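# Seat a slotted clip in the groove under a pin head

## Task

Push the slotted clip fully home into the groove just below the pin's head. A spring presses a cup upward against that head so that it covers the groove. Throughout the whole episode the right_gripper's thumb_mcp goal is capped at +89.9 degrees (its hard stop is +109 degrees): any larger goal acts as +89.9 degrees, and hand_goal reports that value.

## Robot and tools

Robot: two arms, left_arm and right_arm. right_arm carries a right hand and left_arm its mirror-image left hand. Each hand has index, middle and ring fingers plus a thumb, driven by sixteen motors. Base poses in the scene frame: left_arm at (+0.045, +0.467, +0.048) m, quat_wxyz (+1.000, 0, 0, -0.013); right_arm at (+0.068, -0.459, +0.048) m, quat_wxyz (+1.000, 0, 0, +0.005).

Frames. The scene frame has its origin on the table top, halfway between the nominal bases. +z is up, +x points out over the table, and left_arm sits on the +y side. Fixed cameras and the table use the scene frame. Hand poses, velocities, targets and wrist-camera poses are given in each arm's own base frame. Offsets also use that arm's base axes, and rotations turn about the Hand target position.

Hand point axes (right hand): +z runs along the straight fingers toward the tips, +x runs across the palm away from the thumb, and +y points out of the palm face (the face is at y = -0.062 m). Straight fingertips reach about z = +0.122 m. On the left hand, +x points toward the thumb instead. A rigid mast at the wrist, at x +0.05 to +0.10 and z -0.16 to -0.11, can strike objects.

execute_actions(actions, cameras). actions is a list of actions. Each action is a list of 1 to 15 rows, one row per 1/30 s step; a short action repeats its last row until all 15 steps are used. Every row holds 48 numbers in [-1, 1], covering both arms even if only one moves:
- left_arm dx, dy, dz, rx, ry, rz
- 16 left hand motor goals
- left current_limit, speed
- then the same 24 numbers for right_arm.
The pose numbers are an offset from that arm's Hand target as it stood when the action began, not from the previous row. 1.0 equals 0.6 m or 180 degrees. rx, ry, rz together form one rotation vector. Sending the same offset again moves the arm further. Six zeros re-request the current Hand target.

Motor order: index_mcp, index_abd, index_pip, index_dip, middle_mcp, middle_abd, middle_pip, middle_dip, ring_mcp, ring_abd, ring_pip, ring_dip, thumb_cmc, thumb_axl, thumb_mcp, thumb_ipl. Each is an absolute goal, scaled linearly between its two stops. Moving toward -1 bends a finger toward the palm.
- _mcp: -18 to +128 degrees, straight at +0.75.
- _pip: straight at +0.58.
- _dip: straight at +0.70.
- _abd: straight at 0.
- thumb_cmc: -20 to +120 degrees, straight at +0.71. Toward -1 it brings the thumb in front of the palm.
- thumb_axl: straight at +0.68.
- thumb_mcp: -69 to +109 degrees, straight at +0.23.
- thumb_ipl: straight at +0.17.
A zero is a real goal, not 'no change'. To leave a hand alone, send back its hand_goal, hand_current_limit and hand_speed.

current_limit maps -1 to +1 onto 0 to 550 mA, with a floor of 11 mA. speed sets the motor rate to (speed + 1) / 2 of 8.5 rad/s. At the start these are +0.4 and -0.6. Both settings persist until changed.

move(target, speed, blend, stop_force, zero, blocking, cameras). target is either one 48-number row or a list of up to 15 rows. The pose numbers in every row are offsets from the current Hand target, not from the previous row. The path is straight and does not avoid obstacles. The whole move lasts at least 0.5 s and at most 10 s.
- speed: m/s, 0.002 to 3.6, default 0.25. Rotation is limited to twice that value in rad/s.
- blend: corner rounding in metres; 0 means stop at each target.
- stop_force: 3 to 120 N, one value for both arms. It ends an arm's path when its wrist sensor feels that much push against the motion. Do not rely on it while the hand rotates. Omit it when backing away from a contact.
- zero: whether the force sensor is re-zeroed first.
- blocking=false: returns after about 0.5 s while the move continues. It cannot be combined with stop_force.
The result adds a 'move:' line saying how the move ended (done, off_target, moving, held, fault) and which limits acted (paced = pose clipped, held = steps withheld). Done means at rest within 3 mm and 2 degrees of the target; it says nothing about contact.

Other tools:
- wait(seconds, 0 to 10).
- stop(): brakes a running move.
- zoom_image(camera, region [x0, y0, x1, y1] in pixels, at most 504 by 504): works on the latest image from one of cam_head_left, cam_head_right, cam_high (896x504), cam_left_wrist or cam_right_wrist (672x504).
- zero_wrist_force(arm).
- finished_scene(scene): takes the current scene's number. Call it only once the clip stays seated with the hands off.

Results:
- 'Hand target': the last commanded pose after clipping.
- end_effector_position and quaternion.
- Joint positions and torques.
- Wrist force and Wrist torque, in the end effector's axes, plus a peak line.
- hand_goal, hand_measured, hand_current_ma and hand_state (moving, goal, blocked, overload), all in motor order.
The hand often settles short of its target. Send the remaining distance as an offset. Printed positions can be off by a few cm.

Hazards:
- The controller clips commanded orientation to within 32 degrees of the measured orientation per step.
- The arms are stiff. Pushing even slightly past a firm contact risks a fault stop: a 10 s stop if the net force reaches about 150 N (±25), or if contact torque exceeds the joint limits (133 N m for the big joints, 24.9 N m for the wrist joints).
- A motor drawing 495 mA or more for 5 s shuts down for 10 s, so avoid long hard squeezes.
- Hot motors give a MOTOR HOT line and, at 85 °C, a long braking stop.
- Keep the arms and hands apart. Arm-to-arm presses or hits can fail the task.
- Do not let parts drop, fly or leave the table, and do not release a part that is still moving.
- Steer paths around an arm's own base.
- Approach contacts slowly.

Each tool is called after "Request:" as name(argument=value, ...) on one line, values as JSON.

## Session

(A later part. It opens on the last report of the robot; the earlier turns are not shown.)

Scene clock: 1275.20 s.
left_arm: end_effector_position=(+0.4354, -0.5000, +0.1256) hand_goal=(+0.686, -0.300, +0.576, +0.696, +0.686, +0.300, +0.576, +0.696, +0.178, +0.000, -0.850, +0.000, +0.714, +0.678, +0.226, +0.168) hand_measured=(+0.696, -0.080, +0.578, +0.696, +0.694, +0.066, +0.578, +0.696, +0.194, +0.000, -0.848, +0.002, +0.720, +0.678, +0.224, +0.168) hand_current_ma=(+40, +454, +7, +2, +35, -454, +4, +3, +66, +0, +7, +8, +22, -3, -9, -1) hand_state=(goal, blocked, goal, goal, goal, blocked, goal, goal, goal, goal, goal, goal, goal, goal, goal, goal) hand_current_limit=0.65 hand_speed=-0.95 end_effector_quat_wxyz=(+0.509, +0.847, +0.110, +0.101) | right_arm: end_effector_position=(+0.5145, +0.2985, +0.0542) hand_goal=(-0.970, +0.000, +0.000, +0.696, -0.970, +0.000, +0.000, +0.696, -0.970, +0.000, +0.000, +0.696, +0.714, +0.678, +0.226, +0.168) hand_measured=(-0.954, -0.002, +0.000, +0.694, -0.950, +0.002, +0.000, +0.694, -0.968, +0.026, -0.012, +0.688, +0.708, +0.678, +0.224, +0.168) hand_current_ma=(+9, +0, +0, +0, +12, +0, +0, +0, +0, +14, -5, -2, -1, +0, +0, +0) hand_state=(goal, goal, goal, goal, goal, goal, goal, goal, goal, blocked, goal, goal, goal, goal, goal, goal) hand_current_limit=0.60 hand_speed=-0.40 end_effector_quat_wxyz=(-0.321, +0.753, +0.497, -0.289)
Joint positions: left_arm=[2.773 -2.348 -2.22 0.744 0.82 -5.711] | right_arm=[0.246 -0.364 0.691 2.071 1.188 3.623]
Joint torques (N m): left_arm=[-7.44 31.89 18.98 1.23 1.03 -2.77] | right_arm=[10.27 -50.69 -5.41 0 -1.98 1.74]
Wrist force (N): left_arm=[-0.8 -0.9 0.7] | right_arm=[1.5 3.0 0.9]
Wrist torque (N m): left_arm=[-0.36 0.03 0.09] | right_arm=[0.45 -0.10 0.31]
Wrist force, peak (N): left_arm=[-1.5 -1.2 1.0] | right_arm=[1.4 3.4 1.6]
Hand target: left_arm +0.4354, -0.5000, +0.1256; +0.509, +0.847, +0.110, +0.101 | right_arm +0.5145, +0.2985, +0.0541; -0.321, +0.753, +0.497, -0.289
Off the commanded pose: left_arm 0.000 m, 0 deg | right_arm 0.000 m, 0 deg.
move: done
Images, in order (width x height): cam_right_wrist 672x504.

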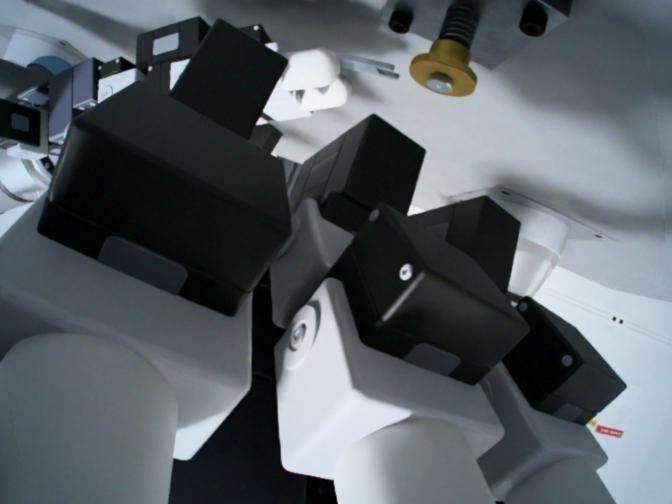

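Request:
move(target=[-0.01275,0.02343,0,0,0,0, 0.686,-0.3,0.576,0.696, 0.686,0.3,0.576,0.696, 0.178,0,-0.85,0.0, 0.714,0.678,0.226,0.168, 0.65,-0.95, 0,0,0,0,0,0, -0.97,0,0,0.696, -0.97,0,0,0.696, -0.97,0,0,0.696, 0.714,0.678,0.226,0.168, 0.6,-0.4], speed=0.03, cameras=["cam_right_wrist"])

Request:
zoom_image(camera="cam_right_wrist", region=[305, 40, 385, 100])

Request:
zoom_image(camera="cam_right_wrist", region=[335, 40, 415, 100])

Scene clock: 1292.07 s.
left_arm: end_effector_position=(+0.4278, -0.4860, +0.1256) hand_goal=(+0.686, -0.300, +0.576, +0.696, +0.686, +0.300, +0.576, +0.696, +0.178, +0.000, -0.850, +0.000, +0.714, +0.678, +0.226, +0.168) hand_measured=(+0.696, -0.080, +0.578, +0.696, +0.694, +0.066, +0.578, +0.696, +0.194, +0.000, -0.848, +0.002, +0.720, +0.678, +0.224, +0.168) hand_current_ma=(+40, +454, +7, +2, +35, -454, +4, +3, +66, +0, +7, +8, +22, -3, -9, -1) hand_state=(goal, blocked, goal, goal, goal, blocked, goal, goal, goal, goal, goal, goal, goal, goal, goal, goal) hand_current_limit=0.65 hand_speed=-0.95 end_effector_quat_wxyz=(+0.509, +0.847, +0.110, +0.101) | right_arm: end_effector_position=(+0.5145, +0.2985, +0.0541) hand_goal=(-0.970, +0.000, +0.000, +0.696, -0.970, +0.000, +0.000, +0.696, -0.970, +0.000, +0.000, +0.696, +0.714, +0.678, +0.226, +0.168) hand_measured=(-0.954, -0.002, +0.000, +0.694, -0.950, +0.002, +0.000, +0.694, -0.968, +0.026, -0.012, +0.688, +0.708, +0.678, +0.224, +0.168) hand_current_ma=(+9, +0, +0, +0, +12, +0, +0, +0, +0, +14, -5, -2, -1, +0, +0, +0) hand_state=(goal, goal, goal, goal, goal, goal, goal, goal, goal, blocked, goal, goal, goal, goal, goal, goal) hand_current_limit=0.60 hand_speed=-0.40 end_effector_quat_wxyz=(-0.321, +0.753, +0.497, -0.289)
Joint positions: left_arm=[2.799 -2.339 -2.264 0.764 0.8 -5.688] | right_arm=[0.246 -0.364 0.692 2.071 1.188 3.623]
Joint torques (N m): left_arm=[10.57 42.49 -7.57 4.15 -2.73 2.52] | right_arm=[11.39 -50.19 -4.15 0.28 -2.08 1.71]
Wrist force (N): left_arm=[-1.0 -1.1 0.7] | right_arm=[1.6 2.6 1.0]
Wrist torque (N m): left_arm=[-0.37 0.06 -0.02] | right_arm=[0.38 -0.11 0.31]
Wrist force, peak (N): left_arm=[-1.6 -0.9 0.8] | right_arm=[1.9 3.1 1.2]
Hand target: left_arm +0.4277, -0.4859, +0.1256; +0.509, +0.847, +0.110, +0.101 | right_arm +0.5145, +0.2985, +0.0541; -0.321, +0.753, +0.497, -0.289
Off the commanded pose: left_arm 0.000 m, 0 deg | right_arm 0.000 m, 0 deg.
move: done
Images, in order (width x height): cam_right_wrist 672x504.

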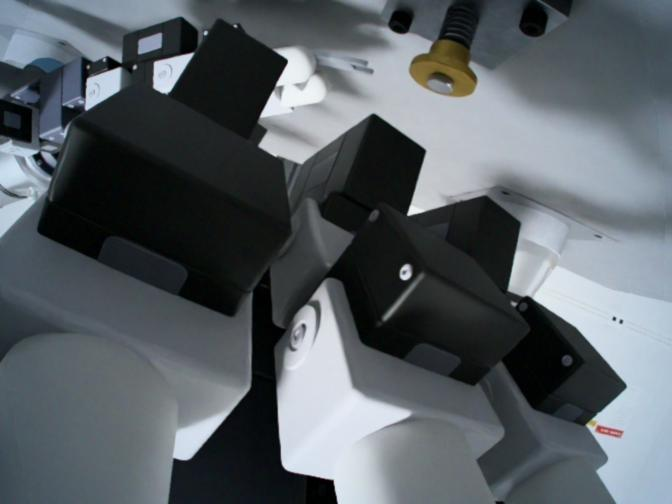

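Scaled by 6.300 from the camera's 672x504 image, which has a finer 960x720 frame.

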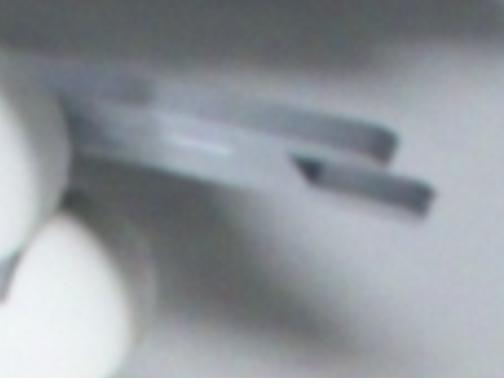

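Scaled by 6.300 from the camera's 672x504 image, which has a finer 960x720 frame.

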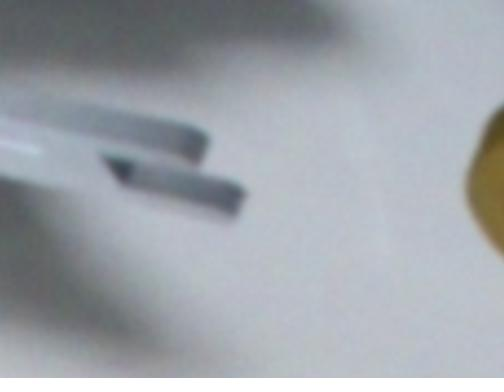

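Request:
move(target=[0.01286,-0.02713,-0.00167,0,0,0, 0.686,-0.3,0.576,0.696, 0.686,0.3,0.576,0.696, 0.178,0,-0.85,0.0, 0.714,0.678,0.226,0.168, 0.65,-0.95, 0,0,0,0,0,0, -0.97,0,0,0.696, -0.97,0,0,0.696, -0.97,0,0,0.696, 0.714,0.678,0.226,0.168, 0.6,-0.4], speed=0.03, cameras=["cam_right_wrist","cam_left_wrist"])

Request:
zoom_image(camera="cam_right_wrist", region=[345, 40, 425, 100])

Request:
zoom_image(camera="cam_left_wrist", region=[270, 0, 370, 100])

Scene clock: 1322.63 s.
left_arm: end_effector_position=(+0.4354, -0.5021, +0.1246) hand_goal=(+0.686, -0.300, +0.576, +0.696, +0.686, +0.300, +0.576, +0.696, +0.178, +0.000, -0.850, +0.000, +0.714, +0.678, +0.226, +0.168) hand_measured=(+0.696, -0.080, +0.578, +0.696, +0.694, +0.066, +0.578, +0.696, +0.194, +0.000, -0.848, +0.002, +0.720, +0.678, +0.224, +0.168) hand_current_ma=(+40, +454, +7, +2, +35, -454, +4, +3, +66, +0, +7, +7, +23, -3, -9, -1) hand_state=(goal, blocked, goal, goal, goal, blocked, goal, goal, goal, goal, goal, goal, goal, goal, goal, goal) hand_current_limit=0.65 hand_speed=-0.95 end_effector_quat_wxyz=(+0.509, +0.847, +0.110, +0.101) | right_arm: end_effector_position=(+0.5145, +0.2985, +0.0541) hand_goal=(-0.970, +0.000, +0.000, +0.696, -0.970, +0.000, +0.000, +0.696, -0.970, +0.000, +0.000, +0.696, +0.714, +0.678, +0.226, +0.168) hand_measured=(-0.954, -0.002, +0.000, +0.694, -0.950, +0.002, +0.000, +0.694, -0.968, +0.026, -0.012, +0.688, +0.708, +0.678, +0.224, +0.168) hand_current_ma=(+9, +0, +0, +0, +12, +0, +0, +0, +0, +14, -5, -2, -1, +0, +0, +0) hand_state=(goal, goal, goal, goal, goal, goal, goal, goal, goal, blocked, goal, goal, goal, goal, goal, goal) hand_current_limit=0.60 hand_speed=-0.40 end_effector_quat_wxyz=(-0.321, +0.753, +0.497, -0.289)
Joint positions: left_arm=[2.768 -2.352 -2.215 0.746 0.824 -5.715] | right_arm=[0.246 -0.364 0.692 2.071 1.188 3.623]
Joint torques (N m): left_arm=[-8.37 32.16 19.08 0.81 0.76 -2.74] | right_arm=[10.31 -54.15 -4.36 0.39 -1.94 1.57]
Wrist force (N): left_arm=[-0.8 -0.6 1.1] | right_arm=[1.8 3.0 1.2]
Wrist torque (N m): left_arm=[-0.35 0.04 0.08] | right_arm=[0.42 -0.16 0.34]
Wrist force, peak (N): left_arm=[-1.4 -1.3 0.9] | right_arm=[1.7 3.4 0.8]
Hand target: left_arm +0.4354, -0.5022, +0.1246; +0.509, +0.847, +0.110, +0.101 | right_arm +0.5145, +0.2985, +0.0541; -0.321, +0.753, +0.497, -0.289
Off the commanded pose: left_arm 0.000 m, 0 deg | right_arm 0.000 m, 0 deg.
move: done
Images, in order (width x height): cam_left_wrist 672x504, cam_right_wrist 672x504.

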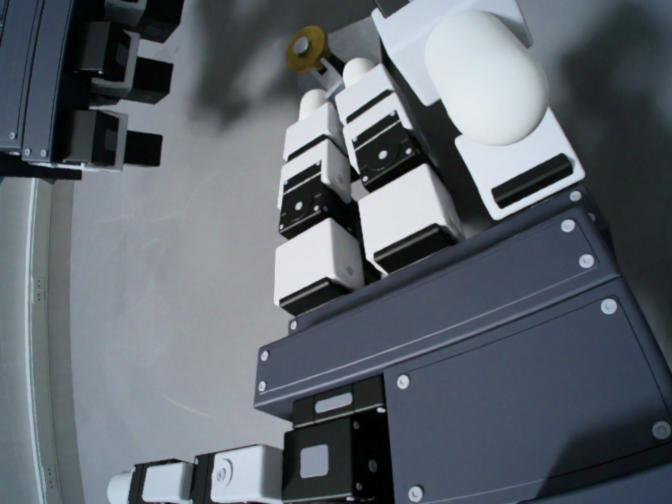

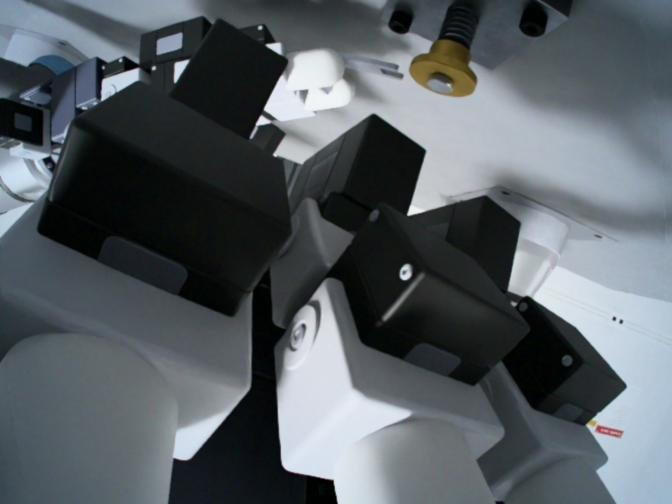

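Scaled by 6.300 from the camera's 672x504 image, which has a finer 960x720 frame.

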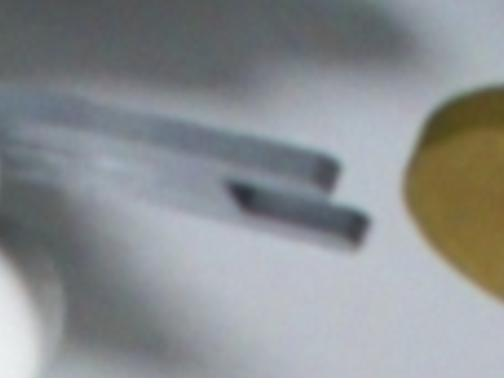

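Scaled by 5.040 from the camera's 672x504 image, which has a finer 960x720 frame.

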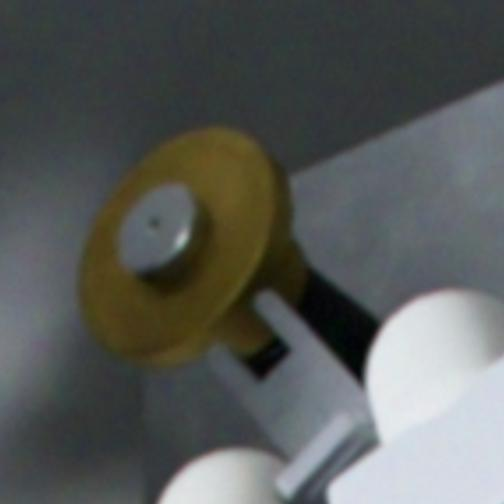

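Request:
move(target=[[0,0,0,0,0,0, 0.686,-0.3,0.576,0.696, 0.686,0.3,0.576,0.696, 0.178,0,-0.85,0.0, 0.714,0.678,0.226,0.168, 0.65,-0.95, 0.059,0,0.1265,0,0,0, -0.97,0,0,0.696, -0.97,0,0,0.696, -0.97,0,0,0.696, 0.714,0.678,0.226,0.168, 0.6,-0.4],[0,0,0,0,0,0, 0.686,-0.3,0.576,0.696, 0.686,0.3,0.576,0.696, 0.178,0,-0.85,0.0, 0.714,0.678,0.226,0.168, 0.65,-0.95, 0.0892,-0.0775,0.2365,-0.0137,-0.0707,-0.2429, -0.97,0,0,0.696, -0.97,0,0,0.696, -0.97,0,0,0.696, 0.714,0.678,0.226,0.168, 0.6,-0.4]], speed=0.15)

Scene clock: 1337.13 s.
left_arm: end_effector_position=(+0.4354, -0.5022, +0.1246) hand_goal=(+0.686, -0.300, +0.576, +0.696, +0.686, +0.300, +0.576, +0.696, +0.178, +0.000, -0.850, +0.000, +0.714, +0.678, +0.226, +0.168) hand_measured=(+0.696, -0.080, +0.578, +0.696, +0.694, +0.066, +0.578, +0.696, +0.194, +0.000, -0.848, +0.002, +0.720, +0.678, +0.224, +0.168) hand_current_ma=(+40, +454, +7, +2, +35, -454, +4, +3, +66, +0, +7, +7, +23, -3, -9, -1) hand_state=(goal, blocked, goal, goal, goal, blocked, goal, goal, goal, goal, goal, goal, goal, goal, goal, goal) hand_current_limit=0.65 hand_speed=-0.95 end_effector_quat_wxyz=(+0.509, +0.847, +0.110, +0.101) | right_arm: end_effector_position=(+0.5322, +0.2981, +0.0943) hand_goal=(-0.970, +0.000, +0.000, +0.696, -0.970, +0.000, +0.000, +0.696, -0.970, +0.000, +0.000, +0.696, +0.714, +0.678, +0.226, +0.168) hand_measured=(-0.956, -0.002, +0.000, +0.694, -0.954, +0.002, +0.000, +0.694, -0.968, +0.026, -0.012, +0.688, +0.708, +0.678, +0.224, +0.168) hand_current_ma=(+6, +0, +0, +0, +8, +0, +0, +0, +0, +13, -5, -2, -1, +0, +0, +0) hand_state=(goal, goal, goal, goal, goal, goal, goal, goal, goal, blocked, goal, goal, goal, goal, goal, goal) hand_current_limit=0.60 hand_speed=-0.40 end_effector_quat_wxyz=(-0.321, +0.754, +0.497, -0.287)
Joint positions: left_arm=[2.768 -2.352 -2.214 0.746 0.824 -5.715] | right_arm=[0.239 -0.346 0.547 2.196 1.191 3.618]
Joint torques (N m): left_arm=[-8.11 31.84 19.43 1.01 1.03 -2.72] | right_arm=[10.99 -68.17 -5.25 -0.01 -2.05 1.71]
Wrist force (N): left_arm=[-1.1 -0.7 1.0] | right_arm=[1.4 2.6 0.9]
Wrist torque (N m): left_arm=[-0.35 0.08 0.06] | right_arm=[0.39 -0.08 0.40]
Wrist force, peak (N): left_arm=[-1.4 -1.0 1.1] | right_arm=[1.9 4.0 1.6]
Hand target: left_arm +0.4354, -0.5022, +0.1246; +0.509, +0.847, +0.110, +0.101 | right_arm +0.5322, +0.2981, +0.0943; -0.321, +0.754, +0.497, -0.287 (not the last commanded pose)
Off the commanded pose: left_arm 0.000 m, 0 deg | right_arm 0.117 m, 46 deg.
move: held (right_arm; a check stopped the path); path passed 0 of 2 targets; limits=held
pose unreachable (right arm): on one or more control steps of this call, first in action 0 (counted from 0), this arm could not follow its commanded pose, so it was not sent that pose on those steps. It may still have moved: this result reports where it is.
cause: moving toward the commanded pose would bring two parts of the arm too close to each other (joints 4 (wrist 1) to 6 (wrist 3) lie between them).

Request:
move(target=[[0,0,0,0,0,0, 0.686,-0.3,0.576,0.696, 0.686,0.3,0.576,0.696, 0.178,0,-0.85,0.0, 0.714,0.678,0.226,0.168, 0.65,-0.95, 0.01,0,0.03,0.0415,-0.2127,0, -0.97,0,0,0.696, -0.97,0,0,0.696, -0.97,0,0,0.696, 0.714,0.678,0.226,0.168, 0.6,-0.4],[0,0,0,0,0,0, 0.686,-0.3,0.576,0.696, 0.686,0.3,0.576,0.696, 0.178,0,-0.85,0.0, 0.714,0.678,0.226,0.168, 0.65,-0.95, 0.0597,-0.0768,0.1695,-0.0137,-0.0707,-0.2429, -0.97,0,0,0.696, -0.97,0,0,0.696, -0.97,0,0,0.696, 0.714,0.678,0.226,0.168, 0.6,-0.4]], speed=0.15)

Scene clock: 1348.47 s.
left_arm: end_effector_position=(+0.4354, -0.5022, +0.1246) hand_goal=(+0.686, -0.300, +0.576, +0.696, +0.686, +0.300, +0.576, +0.696, +0.178, +0.000, -0.850, +0.000, +0.714, +0.678, +0.226, +0.168) hand_measured=(+0.696, -0.080, +0.578, +0.696, +0.694, +0.066, +0.578, +0.696, +0.194, +0.000, -0.848, +0.002, +0.720, +0.678, +0.224, +0.168) hand_current_ma=(+40, +454, +7, +2, +35, -454, +4, +3, +66, +0, +7, +7, +23, -3, -9, -1) hand_state=(goal, blocked, goal, goal, goal, blocked, goal, goal, goal, goal, goal, goal, goal, goal, goal, goal) hand_current_limit=0.65 hand_speed=-0.95 end_effector_quat_wxyz=(+0.509, +0.847, +0.110, +0.101) | right_arm: end_effector_position=(+0.5680, +0.2520, +0.1960) hand_goal=(-0.970, +0.000, +0.000, +0.696, -0.970, +0.000, +0.000, +0.696, -0.970, +0.000, +0.000, +0.696, +0.714, +0.678, +0.226, +0.168) hand_measured=(-0.956, -0.002, +0.000, +0.694, -0.954, +0.002, +0.000, +0.694, -0.968, +0.026, -0.012, +0.688, +0.708, +0.678, +0.224, +0.168) hand_current_ma=(+6, +0, +0, +0, +8, +0, +0, +0, +0, +13, -5, -2, -1, +0, +0, +0) hand_state=(goal, goal, goal, goal, goal, goal, goal, goal, goal, blocked, goal, goal, goal, goal, goal, goal) hand_current_limit=0.60 hand_speed=-0.40 end_effector_quat_wxyz=(-0.333, +0.917, +0.207, -0.074)
Joint positions: left_arm=[2.768 -2.352 -2.214 0.746 0.824 -5.715] | right_arm=[0.086 -0.639 0.683 1.81 0.926 4.26]
Joint torques (N m): left_arm=[-7.74 31.95 18.4 1.55 0.93 -2.48] | right_arm=[-10.54 -44.45 -32.43 5.48 -2.55 1.44]
Wrist force (N): left_arm=[-1.4 -0.5 0.8] | right_arm=[1.2 2.4 1.3]
Wrist torque (N m): left_arm=[-0.31 0.10 0.03] | right_arm=[0.36 -0.10 0.27]
Wrist force, peak (N): left_arm=[-1.4 -1.0 1.2] | right_arm=[1.9 3.3 1.3]
Hand target: left_arm +0.4354, -0.5022, +0.1246; +0.509, +0.847, +0.110, +0.101 | right_arm +0.5680, +0.2520, +0.1960; -0.333, +0.917, +0.207, -0.074
Off the commanded pose: left_arm 0.000 m, 0 deg | right_arm 0.000 m, 0 deg.
move: done

Request:
move(target=[[0,0,0,0,0,0, 0.686,-0.3,0.576,0.696, 0.686,0.3,0.576,0.696, 0.178,0,-0.85,0.0, 0.714,0.678,0.226,0.168, 0.65,-0.95, 0,0,0,0,0,0, 0.2055,-0.074,0.576,0.696, 0.2055,0.074,0.576,0.696, 0.16,0,0.576,0.696, 0.714,0.678,0.226,0.168, 0.6,-0.4],[0,0,0,0,0,0, 0.686,-0.3,0.576,0.696, 0.686,0.3,0.576,0.696, 0.178,0,-0.85,0.0, 0.714,0.678,0.226,0.168, 0.65,-0.95, -0.169,0.0003,-0.085,0,-0.0008,-0.0008, 0.2055,-0.074,0.576,0.696, 0.2055,0.074,0.576,0.696, 0.16,0,0.576,0.696, 0.714,0.678,0.226,0.168, 0.6,-0.4]], speed=0.1, cameras=["all"])

Scene clock: 1357.83 s.
left_arm: end_effector_position=(+0.4354, -0.5022, +0.1246) hand_goal=(+0.686, -0.300, +0.576, +0.696, +0.686, +0.300, +0.576, +0.696, +0.178, +0.000, -0.850, +0.000, +0.714, +0.678, +0.226, +0.168) hand_measured=(+0.696, -0.080, +0.578, +0.696, +0.694, +0.066, +0.578, +0.696, +0.194, +0.000, -0.848, +0.002, +0.720, +0.678, +0.224, +0.168) hand_current_ma=(+40, +454, +7, +2, +35, -454, +4, +3, +66, +0, +7, +7, +23, -3, -9, -1) hand_state=(goal, blocked, goal, goal, goal, blocked, goal, goal, goal, goal, goal, goal, goal, goal, goal, goal) hand_current_limit=0.65 hand_speed=-0.95 end_effector_quat_wxyz=(+0.509, +0.847, +0.110, +0.101) | right_arm: end_effector_position=(+0.4667, +0.2522, +0.1450) hand_goal=(+0.206, -0.074, +0.576, +0.696, +0.206, +0.074, +0.576, +0.696, +0.160, +0.000, +0.576, +0.696, +0.714, +0.678, +0.226, +0.168) hand_measured=(+0.202, -0.070, +0.574, +0.694, +0.202, +0.070, +0.574, +0.694, +0.158, +0.002, +0.574, +0.694, +0.708, +0.678, +0.224, +0.168) hand_current_ma=(-1, +0, +0, +0, -1, +0, +0, +0, +0, +0, +0, +0, -1, +0, +0, +0) hand_state=(goal, goal, goal, goal, goal, goal, goal, goal, goal, goal, goal, goal, goal, goal, goal, goal) hand_current_limit=0.60 hand_speed=-0.40 end_effector_quat_wxyz=(-0.333, +0.917, +0.206, -0.073)
Joint positions: left_arm=[2.768 -2.352 -2.214 0.746 0.824 -5.715] | right_arm=[0.102 -0.887 1.258 1.466 0.921 4.283]
Joint torques (N m): left_arm=[-6.87 32.91 18.66 2.1 0.95 -2.62] | right_arm=[11.3 -53.96 -5.28 0.11 -2.78 1.64]
Wrist force (N): left_arm=[-1.2 -0.9 0.6] | right_arm=[1.3 2.6 1.7]
Wrist torque (N m): left_arm=[-0.34 0.08 0.06] | right_arm=[0.16 -0.11 0.29]
Wrist force, peak (N): left_arm=[-1.5 -1.1 1.0] | right_arm=[1.5 3.0 1.6]
Hand target: left_arm +0.4354, -0.5022, +0.1246; +0.509, +0.847, +0.110, +0.101 | right_arm +0.4666, +0.2522, +0.1450; -0.333, +0.917, +0.206, -0.073
Off the commanded pose: left_arm 0.000 m, 0 deg | right_arm 0.000 m, 0 deg.
move: done

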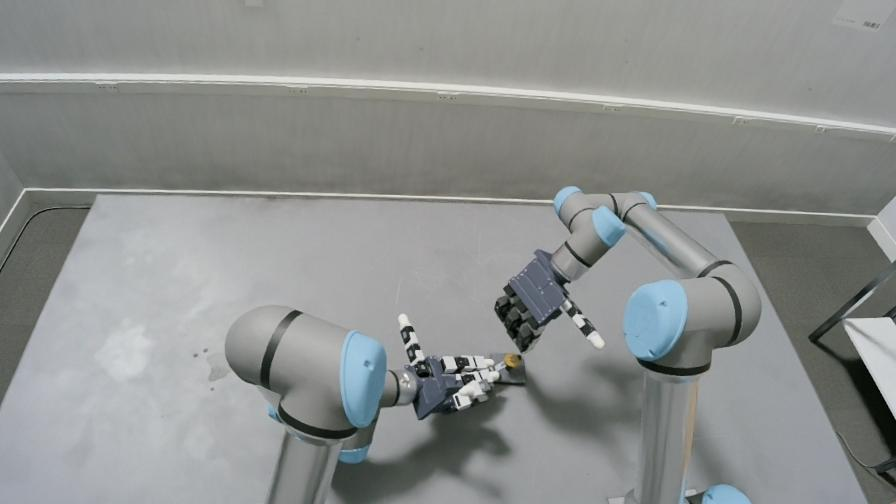

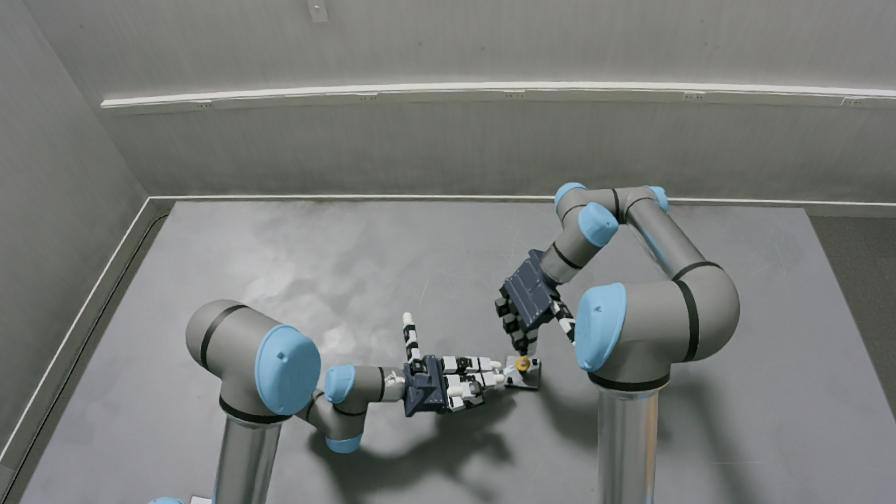

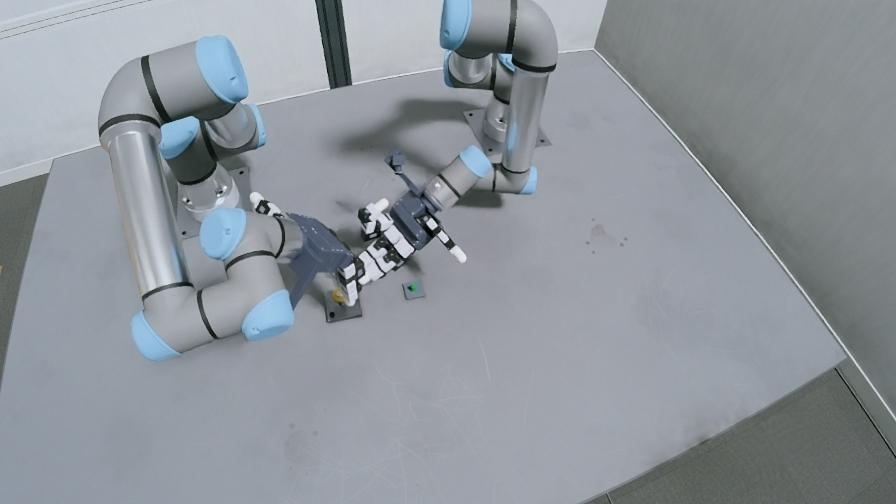

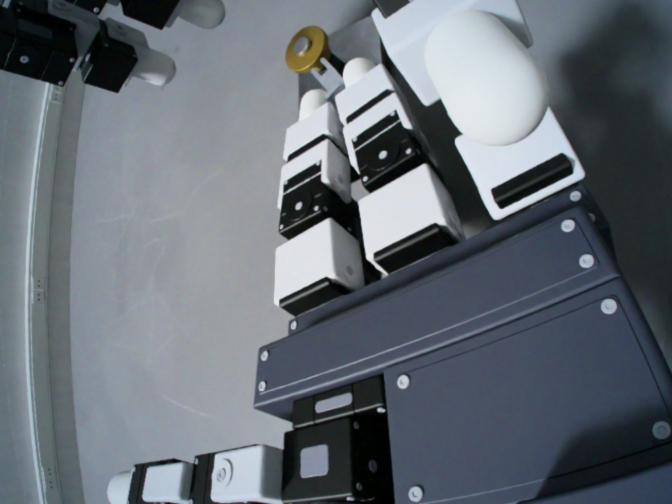

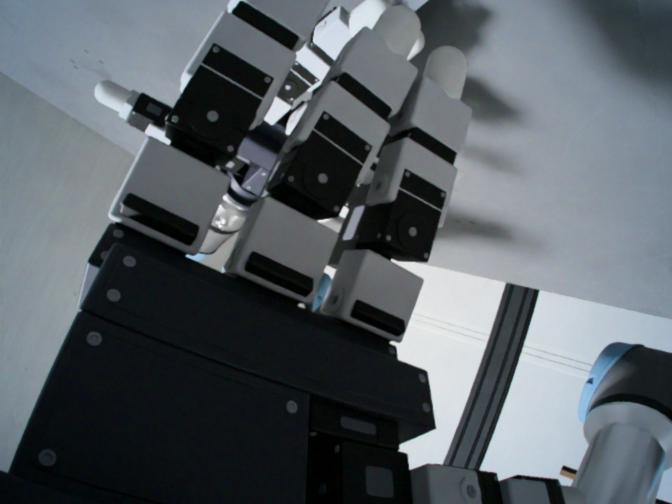

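Request:
move(target=[0,0,0,0,0,0, 0.686,-0.3,0.576,0.696, 0.686,0.3,0.576,0.696, 0.178,0,-0.85,0.0, 0.714,0.678,0.226,0.168, 0.65,-0.95, 0,0,-0.0667,0,0,0, 0.2055,-0.074,0.576,0.696, 0.2055,0.074,0.576,0.696, 0.16,0,0.576,0.696, 0.714,0.678,0.226,0.168, 0.6,-0.4], speed=0.05, cameras=["cam_left_wrist"])

Request:
move(target=[0,0,0,0,0,0, 0.686,-0.3,0.576,0.696, 0.686,0.3,0.576,0.696, 0.178,0,-0.85,0.0, 0.714,0.678,0.226,0.168, 0.65,-0.95, 0,0,-0.0517,0,0,0, 0.2055,-0.074,0.576,0.696, 0.2055,0.074,0.576,0.696, 0.16,0,0.576,0.696, 0.714,0.678,0.226,0.168, 0.6,-0.4], speed=0.01, stop_force=32, cameras=["cam_left_wrist"])

Request:
zoom_image(camera="cam_left_wrist", region=[270, 0, 370, 100])

Scene clock: 1366.77 s.
left_arm: end_effector_position=(+0.4354, -0.5022, +0.1246) hand_goal=(+0.686, -0.300, +0.576, +0.696, +0.686, +0.300, +0.576, +0.696, +0.178, +0.000, -0.850, +0.000, +0.714, +0.678, +0.226, +0.168) hand_measured=(+0.696, -0.080, +0.578, +0.696, +0.694, +0.066, +0.578, +0.696, +0.194, +0.000, -0.848, +0.002, +0.720, +0.678, +0.224, +0.168) hand_current_ma=(+40, +454, +7, +2, +35, -454, +4, +3, +66, +0, +7, +7, +23, -3, -9, -1) hand_state=(goal, blocked, goal, goal, goal, blocked, goal, goal, goal, goal, goal, goal, goal, goal, goal, goal) hand_current_limit=0.65 hand_speed=-0.95 end_effector_quat_wxyz=(+0.509, +0.847, +0.110, +0.101) | right_arm: end_effector_position=(+0.4666, +0.2522, +0.1051) hand_goal=(+0.206, -0.074, +0.576, +0.696, +0.206, +0.074, +0.576, +0.696, +0.160, +0.000, +0.576, +0.696, +0.714, +0.678, +0.226, +0.168) hand_measured=(+0.202, -0.070, +0.574, +0.694, +0.202, +0.070, +0.574, +0.694, +0.158, +0.002, +0.574, +0.694, +0.708, +0.678, +0.224, +0.168) hand_current_ma=(-1, +0, +0, +0, -1, +0, +0, +0, +0, +0, +0, +0, -1, +0, +0, +0) hand_state=(goal, goal, goal, goal, goal, goal, goal, goal, goal, goal, goal, goal, goal, goal, goal, goal) hand_current_limit=0.60 hand_speed=-0.40 end_effector_quat_wxyz=(-0.333, +0.917, +0.206, -0.073)
Joint positions: left_arm=[2.768 -2.352 -2.214 0.746 0.824 -5.715] | right_arm=[0.102 -0.848 1.3 1.385 0.921 4.283]
Joint torques (N m): left_arm=[-8.21 31.58 18.76 2.29 0.99 -2.62] | right_arm=[6.89 -35.92 -3.63 0.12 -0.79 0.83]
Wrist force (N): left_arm=[-1.4 -0.7 0.9] | right_arm=[1.4 2.6 1.7]
Wrist torque (N m): left_arm=[-0.34 0.11 0.04] | right_arm=[0.17 -0.12 0.29]
Wrist force, peak (N): left_arm=[-1.5 -1.1 0.9] | right_arm=[1.2 3.0 1.9]
Hand target: left_arm +0.4354, -0.5022, +0.1246; +0.509, +0.847, +0.110, +0.101 | right_arm +0.4666, +0.2522, +0.1050; -0.333, +0.917, +0.206, -0.073
Off the commanded pose: left_arm 0.000 m, 0 deg | right_arm 0.000 m, 0 deg.
move: done
Images, in order (width x height): cam_left_wrist 672x504.

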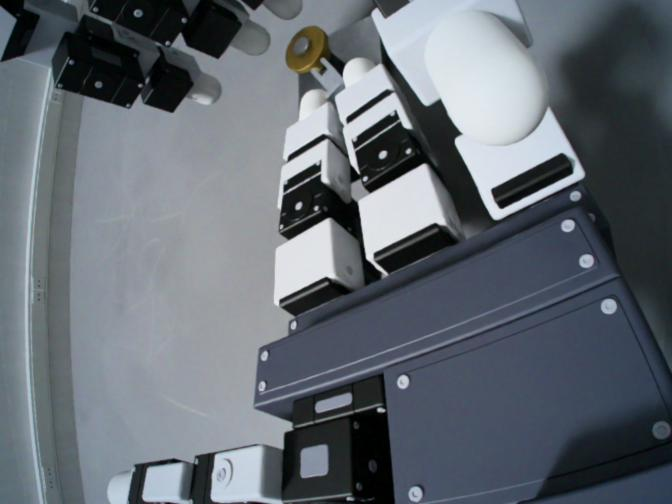

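Scene clock: 1370.73 s.
left_arm: end_effector_position=(+0.4354, -0.5022, +0.1246) hand_goal=(+0.686, -0.300, +0.576, +0.696, +0.686, +0.300, +0.576, +0.696, +0.178, +0.000, -0.850, +0.000, +0.714, +0.678, +0.226, +0.168) hand_measured=(+0.696, -0.080, +0.578, +0.696, +0.694, +0.066, +0.578, +0.696, +0.194, +0.000, -0.848, +0.002, +0.720, +0.678, +0.224, +0.168) hand_current_ma=(+40, +454, +7, +2, +35, -454, +4, +3, +66, +0, +7, +7, +23, -3, -9, -1) hand_state=(goal, blocked, goal, goal, goal, blocked, goal, goal, goal, goal, goal, goal, goal, goal, goal, goal) hand_current_limit=0.65 hand_speed=-0.95 end_effector_quat_wxyz=(+0.509, +0.847, +0.110, +0.101) | right_arm: end_effector_position=(+0.4666, +0.2522, +0.0739) hand_goal=(+0.206, -0.074, +0.576, +0.696, +0.206, +0.074, +0.576, +0.696, +0.160, +0.000, +0.576, +0.696, +0.714, +0.678, +0.226, +0.168) hand_measured=(+0.202, -0.068, +0.574, +0.694, +0.200, +0.062, +0.574, +0.694, +0.158, +0.002, +0.574, +0.694, +0.708, +0.678, +0.224, +0.168) hand_current_ma=(-1, +1, +0, +0, -1, -4, +0, +0, +0, +0, +0, +0, -1, +0, +0, +0) hand_state=(goal, goal, goal, goal, goal, goal, goal, goal, goal, goal, goal, goal, goal, goal, goal, goal) hand_current_limit=0.60 hand_speed=-0.40 end_effector_quat_wxyz=(-0.333, +0.917, +0.206, -0.073)
Joint positions: left_arm=[2.768 -2.352 -2.214 0.746 0.824 -5.715] | right_arm=[0.102 -0.812 1.326 1.325 0.921 4.283]
Joint torques (N m): left_arm=[-6.38 31.85 19.36 2.79 0.89 -2.54] | right_arm=[1.81 -26.6 1.34 -3.21 0.6 1.01]
Wrist force (N): left_arm=[-0.9 -0.8 0.7] | right_arm=[1.9 -14.7 -17.1]
Wrist torque (N m): left_arm=[-0.34 0.03 0.08] | right_arm=[0.99 -0.06 0.21]
Wrist force, peak (N): left_arm=[-1.4 -0.9 1.2] | right_arm=[1.7 -15.2 -17.1]
Hand target: left_arm +0.4354, -0.5022, +0.1246; +0.509, +0.847, +0.110, +0.101 | right_arm +0.4666, +0.2522, +0.0739; -0.333, +0.917, +0.206, -0.073
Off the commanded pose: left_arm 0.000 m, 0 deg | right_arm 0.000 m, 0 deg.
move: done
Images, in order (width x height): cam_left_wrist 672x504.

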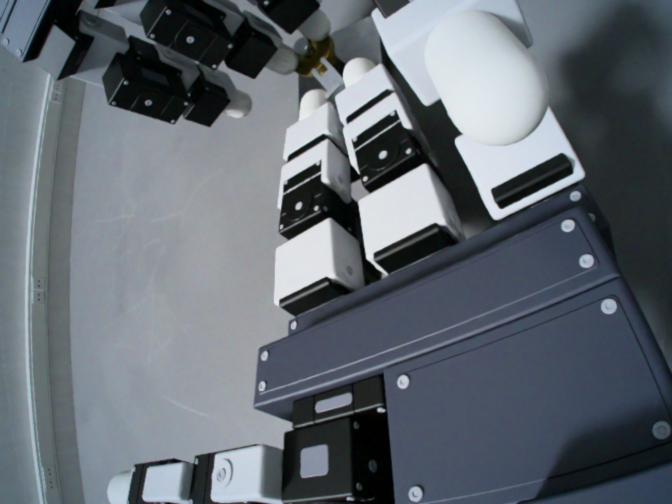

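Scaled by 5.040 from the camera's 672x504 image, which has a finer 960x720 frame.

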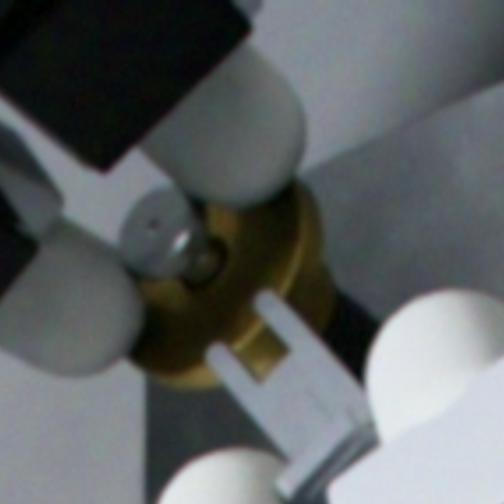

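Request:
move(target=[0.00797,-0.01464,0,0,0,0, 0.686,-0.3,0.576,0.696, 0.686,0.3,0.576,0.696, 0.178,0,-0.85,0.0, 0.714,0.678,0.226,0.168, 0.65,-0.95, 0,0,0,0,0,0, 0.2055,-0.074,0.576,0.696, 0.2055,0.074,0.576,0.696, 0.16,0,0.576,0.696, 0.714,0.678,0.226,0.168, 0.6,-0.4], speed=0.01, stop_force=3, cameras=["cam_left_wrist"])

Request:
zoom_image(camera="cam_left_wrist", region=[270, 0, 370, 100])

Scene clock: 1376.37 s.
left_arm: end_effector_position=(+0.4402, -0.5110, +0.1246) hand_goal=(+0.686, -0.300, +0.576, +0.696, +0.686, +0.300, +0.576, +0.696, +0.178, +0.000, -0.850, +0.000, +0.714, +0.678, +0.226, +0.168) hand_measured=(+0.696, -0.080, +0.578, +0.696, +0.694, +0.066, +0.578, +0.696, +0.194, +0.000, -0.848, +0.002, +0.720, +0.678, +0.224, +0.168) hand_current_ma=(+40, +454, +7, +2, +35, -454, +4, +3, +66, +0, +7, +7, +23, -3, -9, -1) hand_state=(goal, blocked, goal, goal, goal, blocked, goal, goal, goal, goal, goal, goal, goal, goal, goal, goal) hand_current_limit=0.65 hand_speed=-0.95 end_effector_quat_wxyz=(+0.509, +0.847, +0.110, +0.101) | right_arm: end_effector_position=(+0.4666, +0.2522, +0.0739) hand_goal=(+0.206, -0.074, +0.576, +0.696, +0.206, +0.074, +0.576, +0.696, +0.160, +0.000, +0.576, +0.696, +0.714, +0.678, +0.226, +0.168) hand_measured=(+0.202, -0.068, +0.574, +0.694, +0.200, +0.062, +0.574, +0.694, +0.158, +0.002, +0.574, +0.694, +0.708, +0.678, +0.224, +0.168) hand_current_ma=(-1, +1, +0, +0, -1, -4, +0, +0, +0, +0, +0, +0, -1, +0, +0, +0) hand_state=(goal, goal, goal, goal, goal, goal, goal, goal, goal, goal, goal, goal, goal, goal, goal, goal) hand_current_limit=0.60 hand_speed=-0.40 end_effector_quat_wxyz=(-0.333, +0.917, +0.206, -0.073)
Joint positions: left_arm=[2.753 -2.358 -2.186 0.733 0.836 -5.728] | right_arm=[0.102 -0.812 1.326 1.325 0.921 4.283]
Joint torques (N m): left_arm=[-7.65 32.85 20.13 0.95 0.99 -2.71] | right_arm=[-2.76 -26.51 1.31 -3.18 1.94 0.4]
Wrist force (N): left_arm=[-1.2 -1.1 0.9] | right_arm=[1.9 -15.0 -17.1]
Wrist torque (N m): left_arm=[-0.38 0.07 0.07] | right_arm=[0.95 -0.05 0.20]
Wrist force, peak (N): left_arm=[-1.4 -1.0 1.1] | right_arm=[1.7 -15.5 -17.1]
Hand target: left_arm +0.4402, -0.5110, +0.1246; +0.509, +0.847, +0.110, +0.101 | right_arm +0.4666, +0.2522, +0.0739; -0.333, +0.917, +0.206, -0.073
Off the commanded pose: left_arm 0.000 m, 0 deg | right_arm 0.000 m, 0 deg.
move: done
Images, in order (width x height): cam_left_wrist 672x504.

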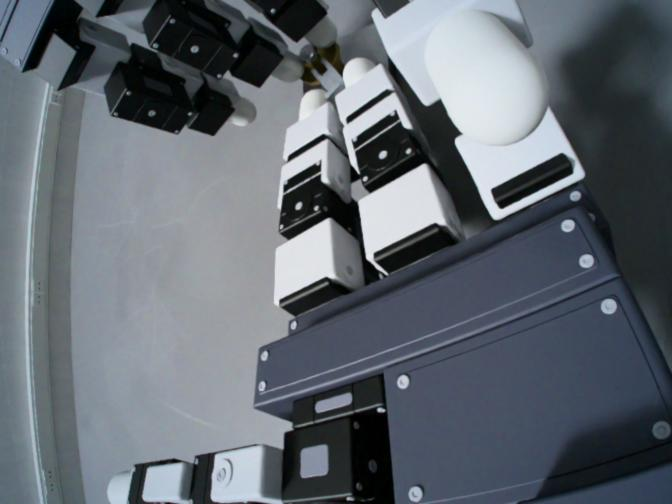

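Scaled by 5.040 from the camera's 672x504 image, which has a finer 960x720 frame.

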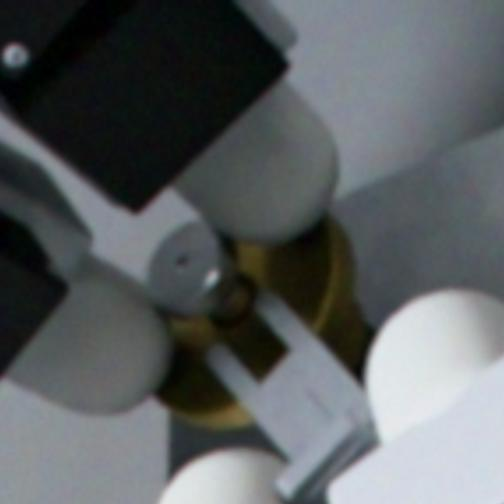

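Request:
move(target=[0.00478,-0.00878,0,0,0,0, 0.686,-0.3,0.576,0.696, 0.686,0.3,0.576,0.696, 0.178,0,-0.85,0.0, 0.714,0.678,0.226,0.168, 0.65,-0.95, 0,0,0,0,0,0, 0.2055,-0.074,0.576,0.696, 0.2055,0.074,0.576,0.696, 0.16,0,0.576,0.696, 0.714,0.678,0.226,0.168, 0.6,-0.4], speed=0.008, stop_force=3, cameras=["cam_left_wrist"])

Request:
zoom_image(camera="cam_left_wrist", region=[290, 20, 370, 100])

Scene clock: 1384.50 s.
left_arm: end_effector_position=(+0.4431, -0.5163, +0.1246) hand_goal=(+0.686, -0.300, +0.576, +0.696, +0.686, +0.300, +0.576, +0.696, +0.178, +0.000, -0.850, +0.000, +0.714, +0.678, +0.226, +0.168) hand_measured=(+0.696, -0.080, +0.578, +0.696, +0.694, +0.066, +0.578, +0.696, +0.194, +0.000, -0.848, +0.002, +0.720, +0.678, +0.224, +0.168) hand_current_ma=(+40, +454, +7, +2, +35, -454, +4, +3, +66, +0, +7, +7, +23, -3, -9, -1) hand_state=(goal, blocked, goal, goal, goal, blocked, goal, goal, goal, goal, goal, goal, goal, goal, goal, goal) hand_current_limit=0.65 hand_speed=-0.95 end_effector_quat_wxyz=(+0.509, +0.847, +0.110, +0.101) | right_arm: end_effector_position=(+0.4666, +0.2522, +0.0739) hand_goal=(+0.206, -0.074, +0.576, +0.696, +0.206, +0.074, +0.576, +0.696, +0.160, +0.000, +0.576, +0.696, +0.714, +0.678, +0.226, +0.168) hand_measured=(+0.202, -0.068, +0.574, +0.694, +0.200, +0.062, +0.574, +0.694, +0.158, +0.002, +0.574, +0.694, +0.708, +0.678, +0.224, +0.168) hand_current_ma=(-1, +1, +0, +0, -1, -4, +0, +0, +0, +0, +0, +0, -1, +0, +0, +0) hand_state=(goal, goal, goal, goal, goal, goal, goal, goal, goal, goal, goal, goal, goal, goal, goal, goal) hand_current_limit=0.60 hand_speed=-0.40 end_effector_quat_wxyz=(-0.333, +0.917, +0.206, -0.073)
Joint positions: left_arm=[2.745 -2.362 -2.169 0.724 0.842 -5.735] | right_arm=[0.102 -0.812 1.326 1.325 0.921 4.283]
Joint torques (N m): left_arm=[-7.43 33.05 19.6 0.99 1.08 -2.55] | right_arm=[-6.99 -25.76 1.79 -3.26 3.09 -0.12]
Wrist force (N): left_arm=[-1.1 -1.0 0.9] | right_arm=[1.9 -14.9 -17.0]
Wrist torque (N m): left_arm=[-0.37 0.06 0.07] | right_arm=[0.95 -0.06 0.21]
Wrist force, peak (N): left_arm=[-1.3 -1.0 1.3] | right_arm=[1.9 -15.2 -17.3]
Hand target: left_arm +0.4431, -0.5163, +0.1246; +0.509, +0.847, +0.110, +0.101 | right_arm +0.4666, +0.2522, +0.0739; -0.333, +0.917, +0.206, -0.073
Off the commanded pose: left_arm 0.000 m, 0 deg | right_arm 0.000 m, 0 deg.
move: done
Images, in order (width x height): cam_left_wrist 672x504.

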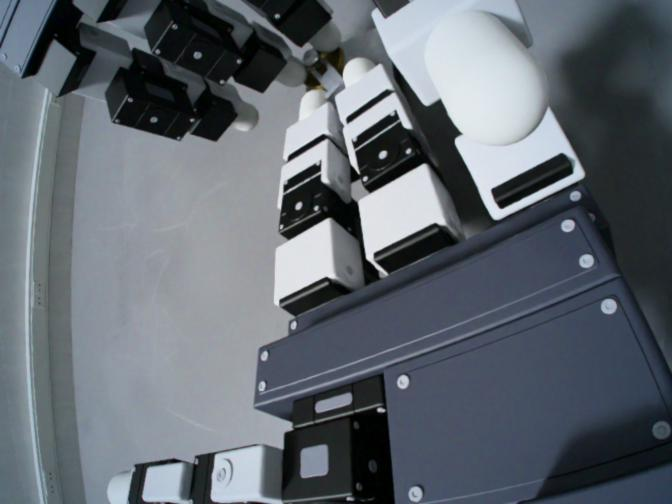

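Scaled by 6.300 from the camera's 672x504 image, which has a finer 960x720 frame.

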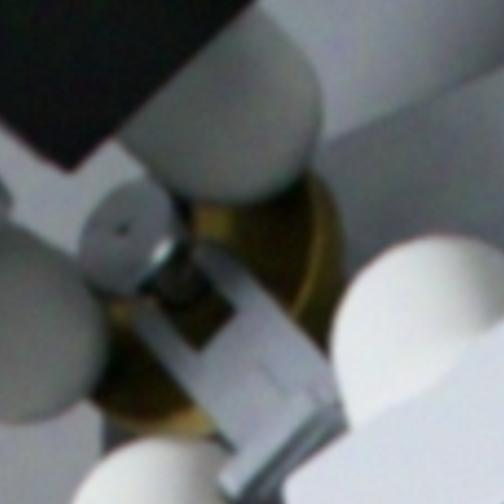

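Request:
move(target=[0.00319,-0.00586,0,0,0,0, 0.686,-0.3,0.576,0.696, 0.686,0.3,0.576,0.696, 0.178,0,-0.85,0.0, 0.714,0.678,0.226,0.168, 0.65,-0.95, 0,0,0,0,0,0, 0.2055,-0.074,0.576,0.696, 0.2055,0.074,0.576,0.696, 0.16,0,0.576,0.696, 0.714,0.678,0.226,0.168, 0.6,-0.4], speed=0.006, stop_force=3, cameras=["cam_left_wrist"])

Request:
zoom_image(camera="cam_left_wrist", region=[290, 20, 370, 100])

Scene clock: 1394.17 s.
left_arm: end_effector_position=(+0.4435, -0.5171, +0.1246) hand_goal=(+0.686, -0.300, +0.576, +0.696, +0.686, +0.300, +0.576, +0.696, +0.178, +0.000, -0.850, +0.000, +0.714, +0.678, +0.226, +0.168) hand_measured=(+0.698, -0.082, +0.580, +0.696, +0.698, +0.066, +0.578, +0.696, +0.194, +0.000, -0.848, +0.002, +0.720, +0.678, +0.224, +0.168) hand_current_ma=(+53, +454, +13, +2, +49, -454, +10, +3, +66, +0, +7, +7, +23, -3, -9, -1) hand_state=(goal, blocked, goal, goal, goal, blocked, goal, goal, goal, goal, goal, goal, goal, goal, goal, goal) hand_current_limit=0.65 hand_speed=-0.95 end_effector_quat_wxyz=(+0.509, +0.847, +0.110, +0.101) | right_arm: end_effector_position=(+0.4666, +0.2522, +0.0739) hand_goal=(+0.206, -0.074, +0.576, +0.696, +0.206, +0.074, +0.576, +0.696, +0.160, +0.000, +0.576, +0.696, +0.714, +0.678, +0.226, +0.168) hand_measured=(+0.202, -0.068, +0.574, +0.694, +0.200, +0.062, +0.574, +0.694, +0.158, +0.002, +0.574, +0.694, +0.708, +0.678, +0.224, +0.168) hand_current_ma=(-1, +1, +0, +0, -1, -4, +0, +0, +0, +0, +0, +0, -1, +0, +0, +0) hand_state=(goal, goal, goal, goal, goal, goal, goal, goal, goal, goal, goal, goal, goal, goal, goal, goal) hand_current_limit=0.60 hand_speed=-0.40 end_effector_quat_wxyz=(-0.333, +0.917, +0.206, -0.073)
Joint positions: left_arm=[2.743 -2.363 -2.167 0.723 0.843 -5.736] | right_arm=[0.102 -0.812 1.326 1.325 0.921 4.283]
Joint torques (N m): left_arm=[11.18 45.58 -6.75 4.12 -2.5 2.58] | right_arm=[-10.48 -25.92 1.33 -3.04 3.13 -0.62]
Wrist force (N): left_arm=[-1.3 -0.7 0.7] | right_arm=[1.9 -14.9 -17.3]
Wrist torque (N m): left_arm=[-0.31 0.08 0.04] | right_arm=[0.98 -0.04 0.20]
Wrist force, peak (N): left_arm=[-2.0 -1.9 -3.0] | right_arm=[1.9 -15.2 -17.2]
Hand target: left_arm +0.4435, -0.5171, +0.1246; +0.509, +0.847, +0.110, +0.101 (not the last commanded pose) | right_arm +0.4666, +0.2522, +0.0739; -0.333, +0.917, +0.206, -0.073
Off the commanded pose: left_arm 0.003 m, 0 deg | right_arm 0.000 m, 0 deg.
move: contact (left_arm)
Images, in order (width x height): cam_left_wrist 672x504.

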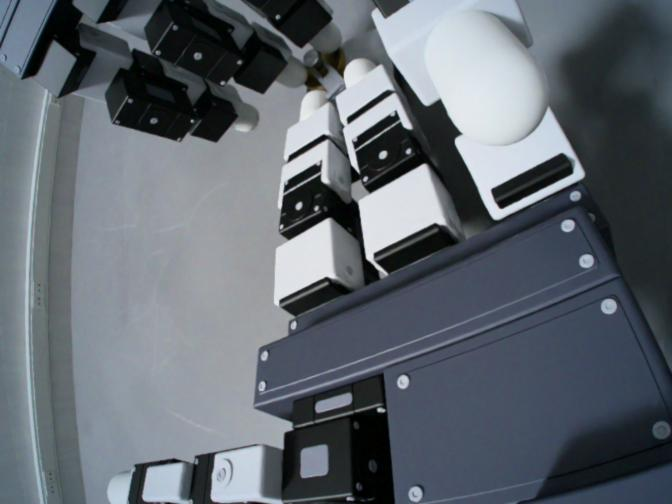

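Scaled by 6.300 from the camera's 672x504 image, which has a finer 960x720 frame.

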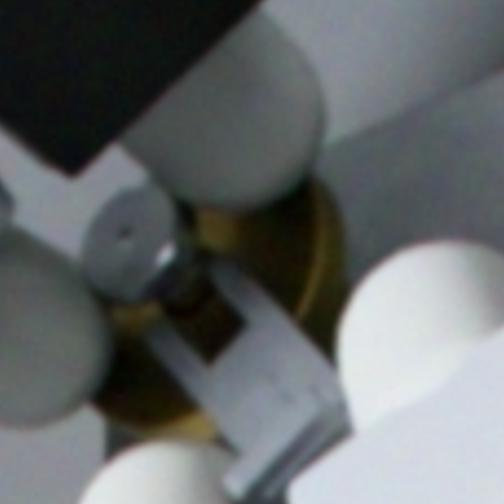

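Request:
zoom_image(camera="cam_left_wrist", region=[300, 45, 340, 85])

Scaled by 12.600 from the camera's 672x504 image, which has a finer 960x720 frame.

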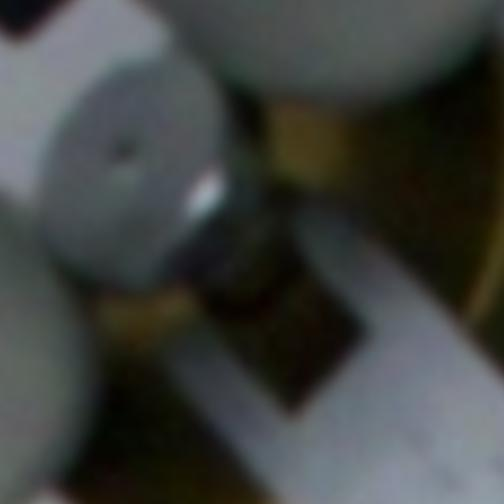

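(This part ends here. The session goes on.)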